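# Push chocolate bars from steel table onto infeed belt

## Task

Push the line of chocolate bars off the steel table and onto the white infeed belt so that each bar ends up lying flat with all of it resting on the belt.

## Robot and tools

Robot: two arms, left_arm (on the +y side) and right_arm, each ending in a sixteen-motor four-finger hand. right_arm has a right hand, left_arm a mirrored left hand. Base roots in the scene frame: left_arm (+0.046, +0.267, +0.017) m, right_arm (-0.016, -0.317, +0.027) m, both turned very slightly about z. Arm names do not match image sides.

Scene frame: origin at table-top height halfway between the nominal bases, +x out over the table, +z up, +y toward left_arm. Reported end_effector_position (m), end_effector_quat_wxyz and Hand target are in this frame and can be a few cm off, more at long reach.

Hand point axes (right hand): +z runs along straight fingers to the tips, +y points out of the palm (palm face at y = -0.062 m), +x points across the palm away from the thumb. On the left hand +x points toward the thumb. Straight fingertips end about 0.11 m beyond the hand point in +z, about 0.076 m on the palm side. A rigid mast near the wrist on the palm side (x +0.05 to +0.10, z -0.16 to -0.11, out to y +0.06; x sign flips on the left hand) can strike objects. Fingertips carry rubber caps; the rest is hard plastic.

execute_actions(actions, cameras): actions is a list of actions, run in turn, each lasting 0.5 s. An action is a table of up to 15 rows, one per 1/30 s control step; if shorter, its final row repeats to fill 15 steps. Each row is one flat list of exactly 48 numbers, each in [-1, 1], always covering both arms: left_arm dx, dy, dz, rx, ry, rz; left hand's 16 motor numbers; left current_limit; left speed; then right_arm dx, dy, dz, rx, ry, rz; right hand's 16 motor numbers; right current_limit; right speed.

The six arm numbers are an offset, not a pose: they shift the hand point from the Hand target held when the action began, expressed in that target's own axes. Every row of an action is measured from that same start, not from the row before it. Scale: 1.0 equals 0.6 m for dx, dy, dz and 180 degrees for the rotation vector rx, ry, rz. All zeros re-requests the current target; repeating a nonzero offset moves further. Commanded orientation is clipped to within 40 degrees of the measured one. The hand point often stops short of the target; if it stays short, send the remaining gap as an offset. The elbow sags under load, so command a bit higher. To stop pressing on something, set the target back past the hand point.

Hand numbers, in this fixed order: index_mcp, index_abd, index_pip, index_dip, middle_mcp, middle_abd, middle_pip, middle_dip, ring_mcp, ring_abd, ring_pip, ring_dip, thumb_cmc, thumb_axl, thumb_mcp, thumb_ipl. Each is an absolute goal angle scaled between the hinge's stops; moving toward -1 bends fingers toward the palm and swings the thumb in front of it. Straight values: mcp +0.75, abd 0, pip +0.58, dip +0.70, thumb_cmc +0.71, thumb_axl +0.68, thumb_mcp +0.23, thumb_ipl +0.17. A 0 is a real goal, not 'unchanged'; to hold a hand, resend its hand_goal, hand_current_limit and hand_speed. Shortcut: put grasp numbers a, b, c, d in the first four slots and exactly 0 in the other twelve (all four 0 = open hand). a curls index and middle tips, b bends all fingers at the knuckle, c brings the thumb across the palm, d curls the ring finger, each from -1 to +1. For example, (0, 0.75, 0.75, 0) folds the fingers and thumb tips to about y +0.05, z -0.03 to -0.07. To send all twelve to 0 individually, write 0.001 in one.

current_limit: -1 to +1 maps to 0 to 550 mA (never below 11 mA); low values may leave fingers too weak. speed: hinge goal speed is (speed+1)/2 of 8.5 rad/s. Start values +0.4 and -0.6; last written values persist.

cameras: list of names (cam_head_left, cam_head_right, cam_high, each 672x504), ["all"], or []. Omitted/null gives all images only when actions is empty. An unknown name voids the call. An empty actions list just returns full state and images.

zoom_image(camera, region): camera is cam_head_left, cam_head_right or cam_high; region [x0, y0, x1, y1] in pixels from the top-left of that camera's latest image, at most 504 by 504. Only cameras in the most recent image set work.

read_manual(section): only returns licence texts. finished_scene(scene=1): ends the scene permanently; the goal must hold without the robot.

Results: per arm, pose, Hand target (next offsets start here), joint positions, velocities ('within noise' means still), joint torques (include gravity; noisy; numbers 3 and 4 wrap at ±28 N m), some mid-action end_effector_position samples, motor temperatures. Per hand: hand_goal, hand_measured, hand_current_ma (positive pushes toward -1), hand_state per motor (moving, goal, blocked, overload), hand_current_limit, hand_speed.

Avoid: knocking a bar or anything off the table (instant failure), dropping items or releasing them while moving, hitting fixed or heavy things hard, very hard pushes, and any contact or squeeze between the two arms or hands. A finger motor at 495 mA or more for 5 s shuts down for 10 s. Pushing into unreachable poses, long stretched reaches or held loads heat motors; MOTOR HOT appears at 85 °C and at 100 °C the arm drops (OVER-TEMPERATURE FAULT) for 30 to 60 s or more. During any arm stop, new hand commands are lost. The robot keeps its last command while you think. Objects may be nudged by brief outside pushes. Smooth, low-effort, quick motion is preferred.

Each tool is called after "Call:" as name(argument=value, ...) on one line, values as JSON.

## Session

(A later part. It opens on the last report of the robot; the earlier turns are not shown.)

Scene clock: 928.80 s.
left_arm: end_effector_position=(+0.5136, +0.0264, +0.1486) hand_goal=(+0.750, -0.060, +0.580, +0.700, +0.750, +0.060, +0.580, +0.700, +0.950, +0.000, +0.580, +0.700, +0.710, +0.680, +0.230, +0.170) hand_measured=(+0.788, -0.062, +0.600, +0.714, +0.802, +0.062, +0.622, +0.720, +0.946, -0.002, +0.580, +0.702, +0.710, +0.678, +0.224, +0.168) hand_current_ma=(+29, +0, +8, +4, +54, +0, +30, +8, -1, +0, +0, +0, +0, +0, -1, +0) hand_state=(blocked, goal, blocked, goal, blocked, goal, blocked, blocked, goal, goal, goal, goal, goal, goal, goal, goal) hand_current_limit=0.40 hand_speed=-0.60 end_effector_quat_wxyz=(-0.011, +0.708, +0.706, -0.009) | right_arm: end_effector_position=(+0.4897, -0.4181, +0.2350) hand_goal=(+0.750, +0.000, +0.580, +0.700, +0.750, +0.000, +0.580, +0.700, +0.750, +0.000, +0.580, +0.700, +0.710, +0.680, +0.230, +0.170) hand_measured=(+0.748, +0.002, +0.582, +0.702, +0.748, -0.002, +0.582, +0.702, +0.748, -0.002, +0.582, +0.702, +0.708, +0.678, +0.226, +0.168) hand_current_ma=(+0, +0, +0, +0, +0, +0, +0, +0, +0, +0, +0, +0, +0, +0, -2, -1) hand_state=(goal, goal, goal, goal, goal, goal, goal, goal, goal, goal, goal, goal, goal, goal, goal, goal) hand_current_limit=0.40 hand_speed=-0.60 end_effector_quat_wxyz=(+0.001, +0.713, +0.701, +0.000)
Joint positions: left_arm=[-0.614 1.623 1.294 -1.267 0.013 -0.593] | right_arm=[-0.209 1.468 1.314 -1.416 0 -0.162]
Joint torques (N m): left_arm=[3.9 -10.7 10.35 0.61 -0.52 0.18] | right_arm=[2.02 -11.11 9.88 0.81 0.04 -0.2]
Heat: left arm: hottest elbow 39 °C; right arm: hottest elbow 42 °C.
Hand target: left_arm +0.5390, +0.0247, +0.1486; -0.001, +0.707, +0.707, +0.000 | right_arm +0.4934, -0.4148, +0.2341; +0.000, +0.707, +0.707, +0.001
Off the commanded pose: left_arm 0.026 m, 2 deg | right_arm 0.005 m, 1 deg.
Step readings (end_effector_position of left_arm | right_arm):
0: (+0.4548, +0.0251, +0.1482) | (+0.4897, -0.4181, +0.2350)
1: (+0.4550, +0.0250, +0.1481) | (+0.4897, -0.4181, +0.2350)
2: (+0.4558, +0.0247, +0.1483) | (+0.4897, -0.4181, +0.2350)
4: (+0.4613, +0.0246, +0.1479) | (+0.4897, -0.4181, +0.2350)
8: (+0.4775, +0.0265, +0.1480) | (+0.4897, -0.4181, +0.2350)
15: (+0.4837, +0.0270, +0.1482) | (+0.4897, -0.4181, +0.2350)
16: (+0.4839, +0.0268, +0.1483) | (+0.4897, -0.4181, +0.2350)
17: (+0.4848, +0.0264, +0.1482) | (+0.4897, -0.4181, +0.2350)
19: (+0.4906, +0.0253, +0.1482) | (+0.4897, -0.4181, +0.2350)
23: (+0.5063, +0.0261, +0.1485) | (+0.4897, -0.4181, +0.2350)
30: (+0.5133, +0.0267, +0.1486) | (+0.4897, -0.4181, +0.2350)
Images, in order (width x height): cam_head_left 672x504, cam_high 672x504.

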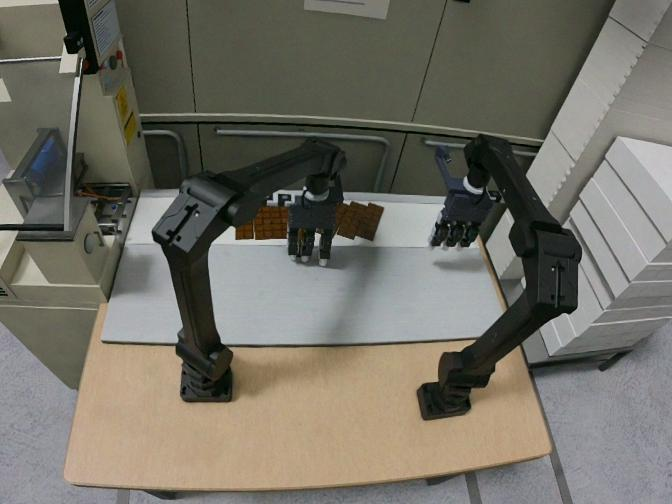

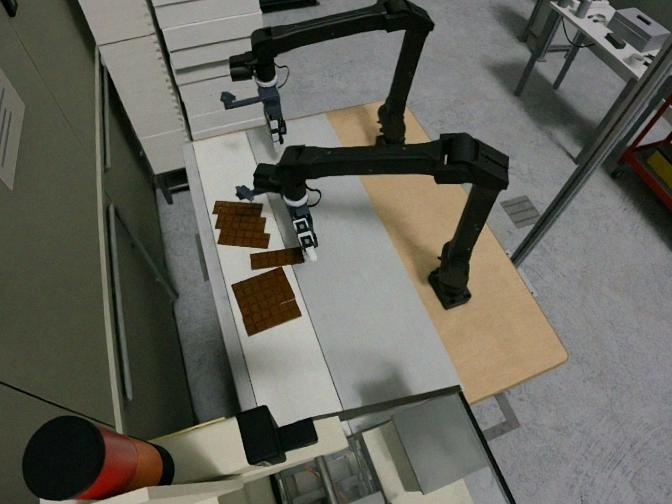

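Call:
execute_actions(actions=[[[0,0.05,0,0,0,0,0.75,-0.06,0.58,0.7,0.75,0.06,0.58,0.7,0.95,0,0.58,0.7,0.71,0.68,0.23,0.17,0.4,-0.6,0,0,0,0,0,0,0,0,0,0,0,0,0,0,0,0,0,0,0,0,0,0,0.4,-0.6]],[[0,0.05,0,0,0,0,0.75,-0.06,0.58,0.7,0.75,0.06,0.58,0.7,0.95,0,0.58,0.7,0.71,0.68,0.23,0.17,0.4,-0.6,0,0,0,0,0,0,0,0,0,0,0,0,0,0,0,0,0,0,0,0,0,0,0.4,-0.6]]], cameras=["cam_head_left", "cam_high"])

Call:
zoom_image(camera="cam_high", region=[200, 190, 320, 310])

Call:
zoom_image(camera="cam_head_left", region=[235, 180, 355, 280])

Scene clock: 944.10 s.
left_arm: end_effector_position=(+0.5732, +0.0244, +0.1492) hand_goal=(+0.750, -0.060, +0.580, +0.700, +0.750, +0.060, +0.580, +0.700, +0.950, +0.000, +0.580, +0.700, +0.710, +0.680, +0.230, +0.170) hand_measured=(+0.786, -0.064, +0.600, +0.714, +0.802, +0.060, +0.622, +0.720, +0.946, -0.002, +0.580, +0.702, +0.710, +0.678, +0.224, +0.168) hand_current_ma=(+26, +0, +7, +4, +51, +0, +29, +8, -1, +0, +0, +0, +0, +0, -1, +0) hand_state=(blocked, goal, goal, goal, blocked, goal, blocked, blocked, goal, goal, goal, goal, goal, goal, goal, goal) hand_current_limit=0.40 hand_speed=-0.60 end_effector_quat_wxyz=(-0.011, +0.708, +0.706, -0.009) | right_arm: end_effector_position=(+0.4897, -0.4181, +0.2350) hand_goal=(+0.750, +0.000, +0.580, +0.700, +0.750, +0.000, +0.580, +0.700, +0.750, +0.000, +0.580, +0.700, +0.710, +0.680, +0.230, +0.170) hand_measured=(+0.748, +0.002, +0.582, +0.702, +0.748, -0.002, +0.582, +0.702, +0.748, -0.002, +0.582, +0.702, +0.708, +0.678, +0.226, +0.168) hand_current_ma=(+0, +0, +0, +0, +0, +0, +0, +0, +0, +0, +0, +0, +0, +0, -2, -1) hand_state=(goal, goal, goal, goal, goal, goal, goal, goal, goal, goal, goal, goal, goal, goal, goal, goal) hand_current_limit=0.40 hand_speed=-0.60 end_effector_quat_wxyz=(+0.001, +0.713, +0.701, +0.000)
Joint positions: left_arm=[-0.552 1.75 1.462 -1.309 0.011 -0.532] | right_arm=[-0.209 1.468 1.314 -1.416 0 -0.162]
Joint torques (N m): left_arm=[3.78 -12.51 10.62 0.54 -0.45 0.21] | right_arm=[1.32 -10.99 9.81 0.75 0.05 -0.19]
Heat: left arm: hottest elbow 38 °C; right arm: hottest elbow 42 °C.
Hand target: left_arm +0.5990, +0.0248, +0.1486; -0.001, +0.707, +0.708, +0.000 | right_arm +0.4934, -0.4148, +0.2341; +0.000, +0.707, +0.707, +0.001
Off the commanded pose: left_arm 0.026 m, 2 deg | right_arm 0.005 m, 1 deg.
Step readings (end_effector_position of left_arm | right_arm):
0: (+0.5136, +0.0264, +0.1486) | (+0.4897, -0.4181, +0.2350)
1: (+0.5138, +0.0262, +0.1487) | (+0.4897, -0.4181, +0.2350)
2: (+0.5146, +0.0261, +0.1488) | (+0.4897, -0.4181, +0.2350)
4: (+0.5210, +0.0249, +0.1486) | (+0.4897, -0.4181, +0.2350)
8: (+0.5367, +0.0254, +0.1492) | (+0.4897, -0.4181, +0.2350)
15: (+0.5433, +0.0257, +0.1494) | (+0.4897, -0.4181, +0.2350)
16: (+0.5435, +0.0255, +0.1494) | (+0.4897, -0.4181, +0.2350)
17: (+0.5444, +0.0251, +0.1495) | (+0.4897, -0.4181, +0.2350)
19: (+0.5510, +0.0237, +0.1494) | (+0.4897, -0.4181, +0.2350)
23: (+0.5667, +0.0235, +0.1498) | (+0.4897, -0.4181, +0.2350)
30: (+0.5729, +0.0246, +0.1494) | (+0.4897, -0.4181, +0.2350)
Images, in order (width x height): cam_head_left 672x504, cam_high 672x504.

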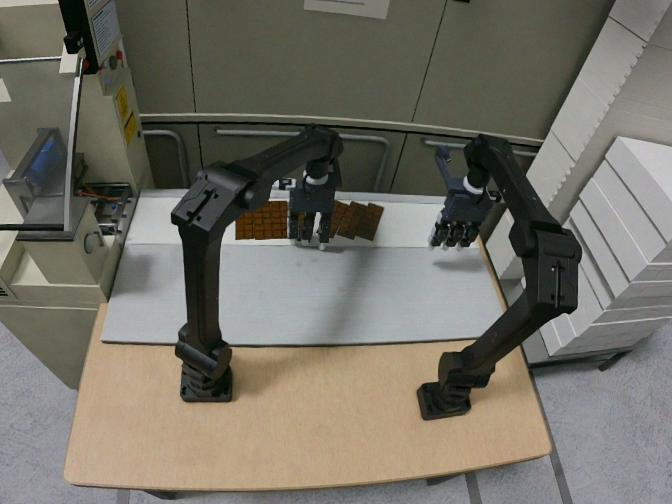

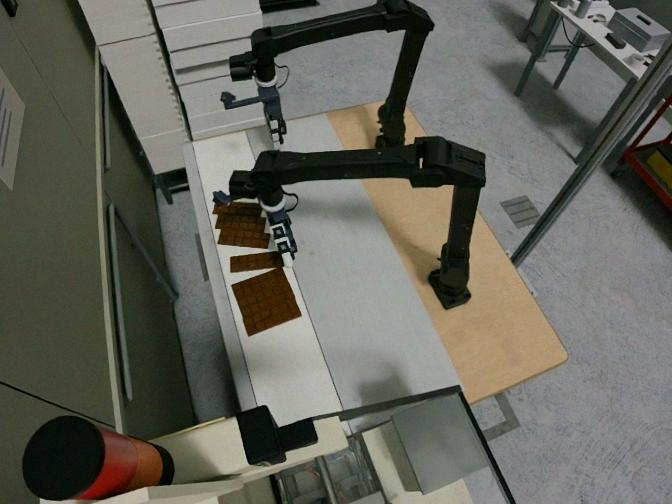

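Scaled by 4.200 from the camera's 672x504 image, which has a finer 960x720 frame.

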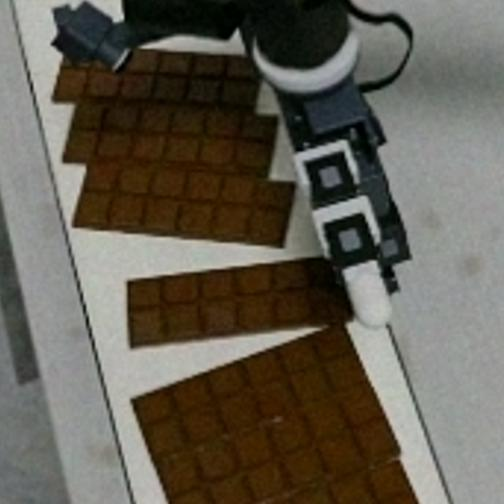

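Scaled by 4.200 from the camera's 672x504 image, which has a finer 960x720 frame.

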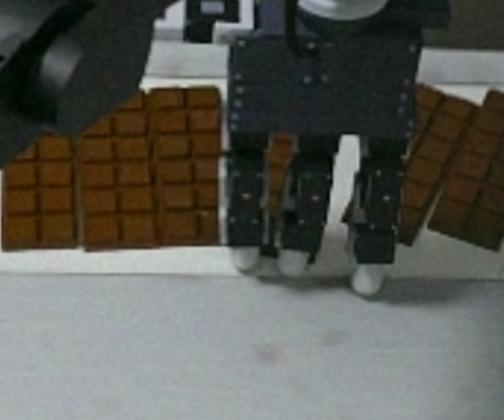

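Call:
execute_actions(actions=[[[0,-0.07,0,0,0,0,0.75,-0.06,0.58,0.7,0.75,0.06,0.58,0.7,0.95,0,0.58,0.7,0.71,0.68,0.23,0.17,0.4,-0.6,0,0,0,0,0,0,0,0,0,0,0,0,0,0,0,0,0,0,0,0,0,0,0.4,-0.6]],[[0,-0.03,-0.08,0,0,0,0.75,-0.06,0.58,0.7,0.75,0.06,0.58,0.7,0.95,0,0.58,0.7,0.71,0.68,0.23,0.17,0.4,-0.6,0,0,0,0,0,0,0,0,0,0,0,0,0,0,0,0,0,0,0,0,0,0,0.4,-0.6]],[[0.06,-0.1,-0.03,0,0,0,0,0,0,0,0,0,0,0,0,0,0,0,0,0,0,0,0.4,-0.6,0,0,0,0,0,0,0,0,0,0,0,0,0,0,0,0,0,0,0,0,0,0,0.4,-0.6]],[[0.1,-0.1,0,0,0,0,0,0,0,0,0,0,0,0,0,0,0,0,0,0,0,0,0.4,-0.6,0,0,0,0,0,0,0,0,0,0,0,0,0,0,0,0,0,0,0,0,0,0,0.4,-0.6]]], cameras=["all"])

Call:
zoom_image(camera="cam_high", region=[195, 190, 325, 350])

Call:
zoom_image(camera="cam_head_left", region=[225, 180, 395, 270])

Call:
zoom_image(camera="cam_head_right", region=[225, 180, 395, 270])

Scene clock: 961.00 s.
left_arm: end_effector_position=(+0.4200, +0.1133, +0.2199) hand_goal=(+0.750, +0.000, +0.580, +0.700, +0.750, +0.000, +0.580, +0.700, +0.750, +0.000, +0.580, +0.700, +0.710, +0.680, +0.230, +0.170) hand_measured=(+0.748, -0.002, +0.580, +0.702, +0.748, +0.002, +0.582, +0.702, +0.748, -0.002, +0.580, +0.702, +0.708, +0.678, +0.224, +0.168) hand_current_ma=(+0, +0, +0, +0, +0, +0, +0, +0, +0, +0, +0, +0, +0, +0, -1, +0) hand_state=(goal, goal, goal, goal, goal, goal, goal, goal, goal, goal, goal, goal, goal, goal, goal, goal) hand_current_limit=0.40 hand_speed=-0.60 end_effector_quat_wxyz=(+0.007, +0.709, +0.705, +0.001) | right_arm: end_effector_position=(+0.4897, -0.4181, +0.2350) hand_goal=(+0.750, +0.000, +0.580, +0.700, +0.750, +0.000, +0.580, +0.700, +0.750, +0.000, +0.580, +0.700, +0.710, +0.680, +0.230, +0.170) hand_measured=(+0.748, +0.002, +0.582, +0.702, +0.748, -0.002, +0.582, +0.702, +0.748, -0.002, +0.582, +0.702, +0.708, +0.678, +0.226, +0.168) hand_current_ma=(+0, +0, +0, +0, +0, +0, +0, +0, +0, +0, +0, +0, +0, +0, -2, -1) hand_state=(goal, goal, goal, goal, goal, goal, goal, goal, goal, goal, goal, goal, goal, goal, goal, goal) hand_current_limit=0.40 hand_speed=-0.60 end_effector_quat_wxyz=(+0.001, +0.713, +0.701, +0.000)
Joint positions: left_arm=[-0.562 1.226 1.068 -1.398 0.001 -0.54] | right_arm=[-0.209 1.468 1.314 -1.416 0 -0.162]
Joint torques (N m): left_arm=[3.43 -7.71 6.86 -0.31 -0.11 0.12] | right_arm=[1.79 -11.16 9.81 0.79 0.06 -0.2]
Heat: left arm: hottest elbow 39 °C; right arm: hottest elbow 42 °C.
Hand target: left_arm +0.4190, +0.1207, +0.2148; -0.001, +0.707, +0.708, +0.000 | right_arm +0.4934, -0.4148, +0.2341; +0.000, +0.707, +0.707, +0.001
Off the commanded pose: left_arm 0.009 m, 1 deg | right_arm 0.005 m, 1 deg.
Step readings (end_effector_position of left_arm | right_arm):
0: (+0.5732, +0.0244, +0.1492) | (+0.4897, -0.4181, +0.2350)
1: (+0.5732, +0.0244, +0.1492) | (+0.4897, -0.4181, +0.2350)
2: (+0.5732, +0.0244, +0.1492) | (+0.4897, -0.4181, +0.2350)
4: (+0.5718, +0.0251, +0.1495) | (+0.4897, -0.4181, +0.2350)
8: (+0.5649, +0.0278, +0.1518) | (+0.4897, -0.4181, +0.2350)
15: (+0.5614, +0.0281, +0.1521) | (+0.4897, -0.4181, +0.2350)
16: (+0.5615, +0.0281, +0.1523) | (+0.4897, -0.4181, +0.2350)
17: (+0.5605, +0.0283, +0.1529) | (+0.4897, -0.4181, +0.2350)
19: (+0.5555, +0.0303, +0.1560) | (+0.4897, -0.4181, +0.2350)
23: (+0.5444, +0.0340, +0.1713) | (+0.4897, -0.4181, +0.2350)
30: (+0.5376, +0.0341, +0.1880) | (+0.4897, -0.4181, +0.2350)
31: (+0.5375, +0.0342, +0.1880) | (+0.4897, -0.4181, +0.2350)
32: (+0.5359, +0.0351, +0.1876) | (+0.4897, -0.4181, +0.2350)
34: (+0.5248, +0.0419, +0.1872) | (+0.4897, -0.4181, +0.2350)
38: (+0.4961, +0.0595, +0.1987) | (+0.4897, -0.4181, +0.2350)
45: (+0.4877, +0.0636, +0.2253) | (+0.4897, -0.4181, +0.2350)
46: (+0.4871, +0.0640, +0.2245) | (+0.4897, -0.4181, +0.2350)
47: (+0.4841, +0.0659, +0.2215) | (+0.4897, -0.4181, +0.2350)
49: (+0.4661, +0.0771, +0.2102) | (+0.4897, -0.4181, +0.2350)
53: (+0.4283, +0.1036, +0.2010) | (+0.4897, -0.4181, +0.2350)
60: (+0.4207, +0.1132, +0.2213) | (+0.4897, -0.4181, +0.2350)

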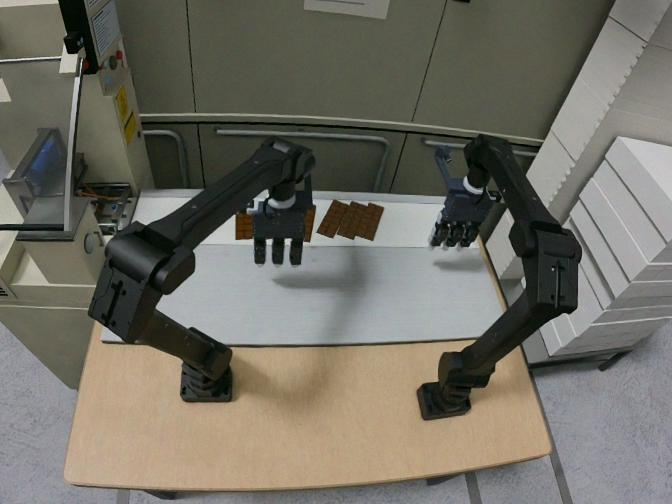

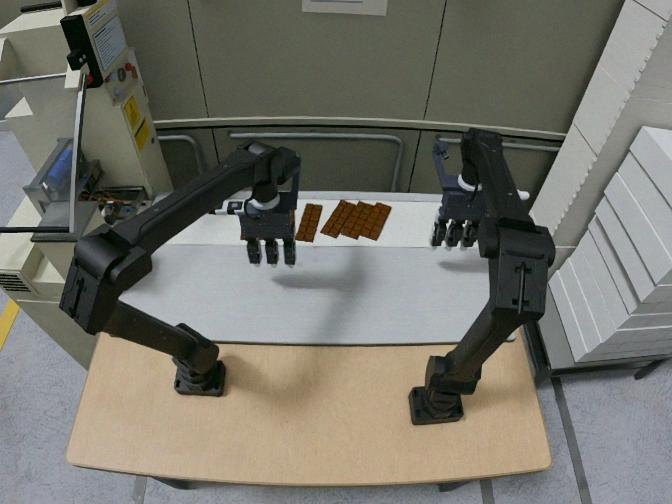

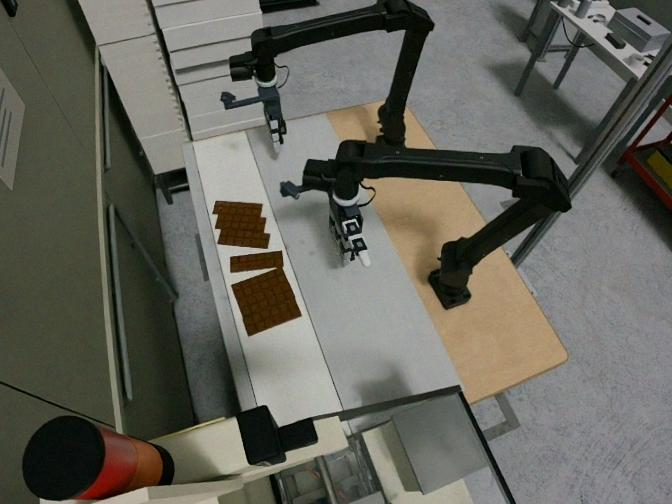

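Scaled by 3.150 from the camera's 672x504 image, which has a finer 960x720 frame.

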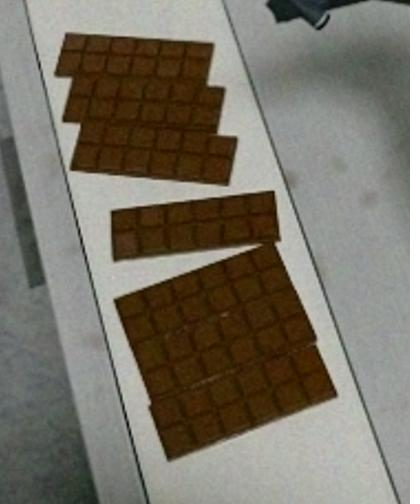

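Scaled by 2.965 from the camera's 672x504 image, which has a finer 960x720 frame.

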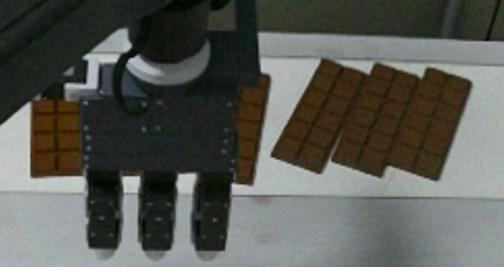

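Scaled by 2.965 from the camera's 672x504 image, which has a finer 960x720 frame.

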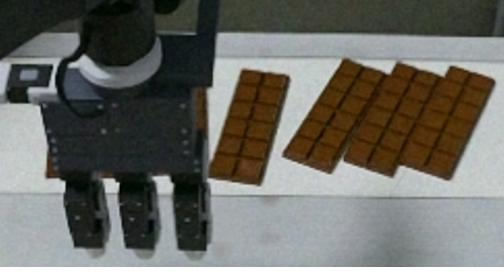

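Call:
zoom_image(camera="cam_high", region=[205, 195, 285, 275])

Call:
zoom_image(camera="cam_high", region=[225, 255, 315, 345])

Call:
zoom_image(camera="cam_head_right", region=[290, 190, 400, 260])

Scaled by 6.300 from the camera's 672x504 image, which has a finer 960x720 frame.

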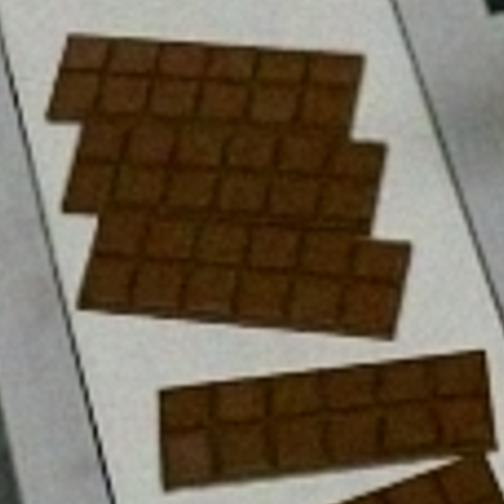

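Scaled by 5.600 from the camera's 672x504 image, which has a finer 960x720 frame.

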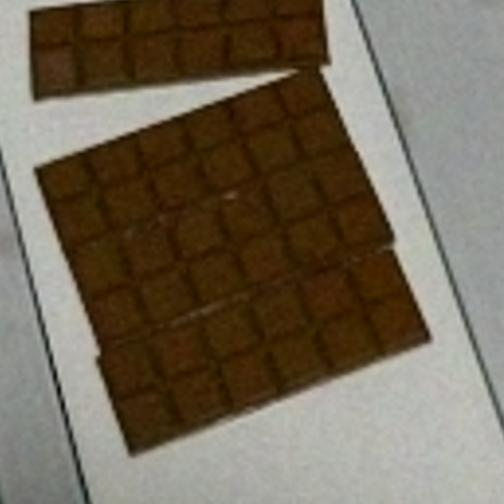

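Scaled by 4.582 from the camera's 672x504 image, which has a finer 960x720 frame.

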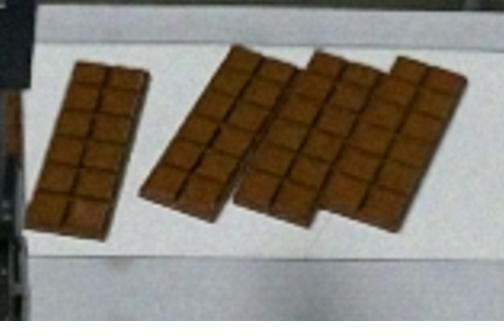

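Call:
zoom_image(camera="cam_head_left", region=[310, 185, 390, 255])

Call:
zoom_image(camera="cam_high", region=[200, 190, 260, 260])

Scaled by 6.300 from the camera's 672x504 image, which has a finer 960x720 frame.

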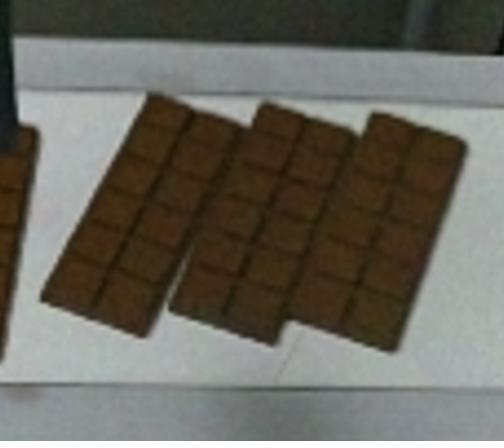

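Scaled by 7.200 from the camera's 672x504 image, which has a finer 960x720 frame.

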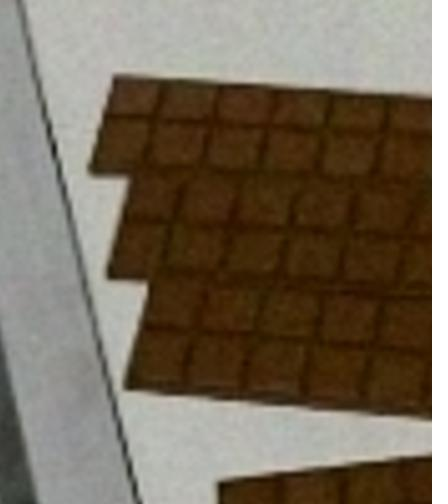

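Call:
finished_scene()

The scene is finished: the task was done.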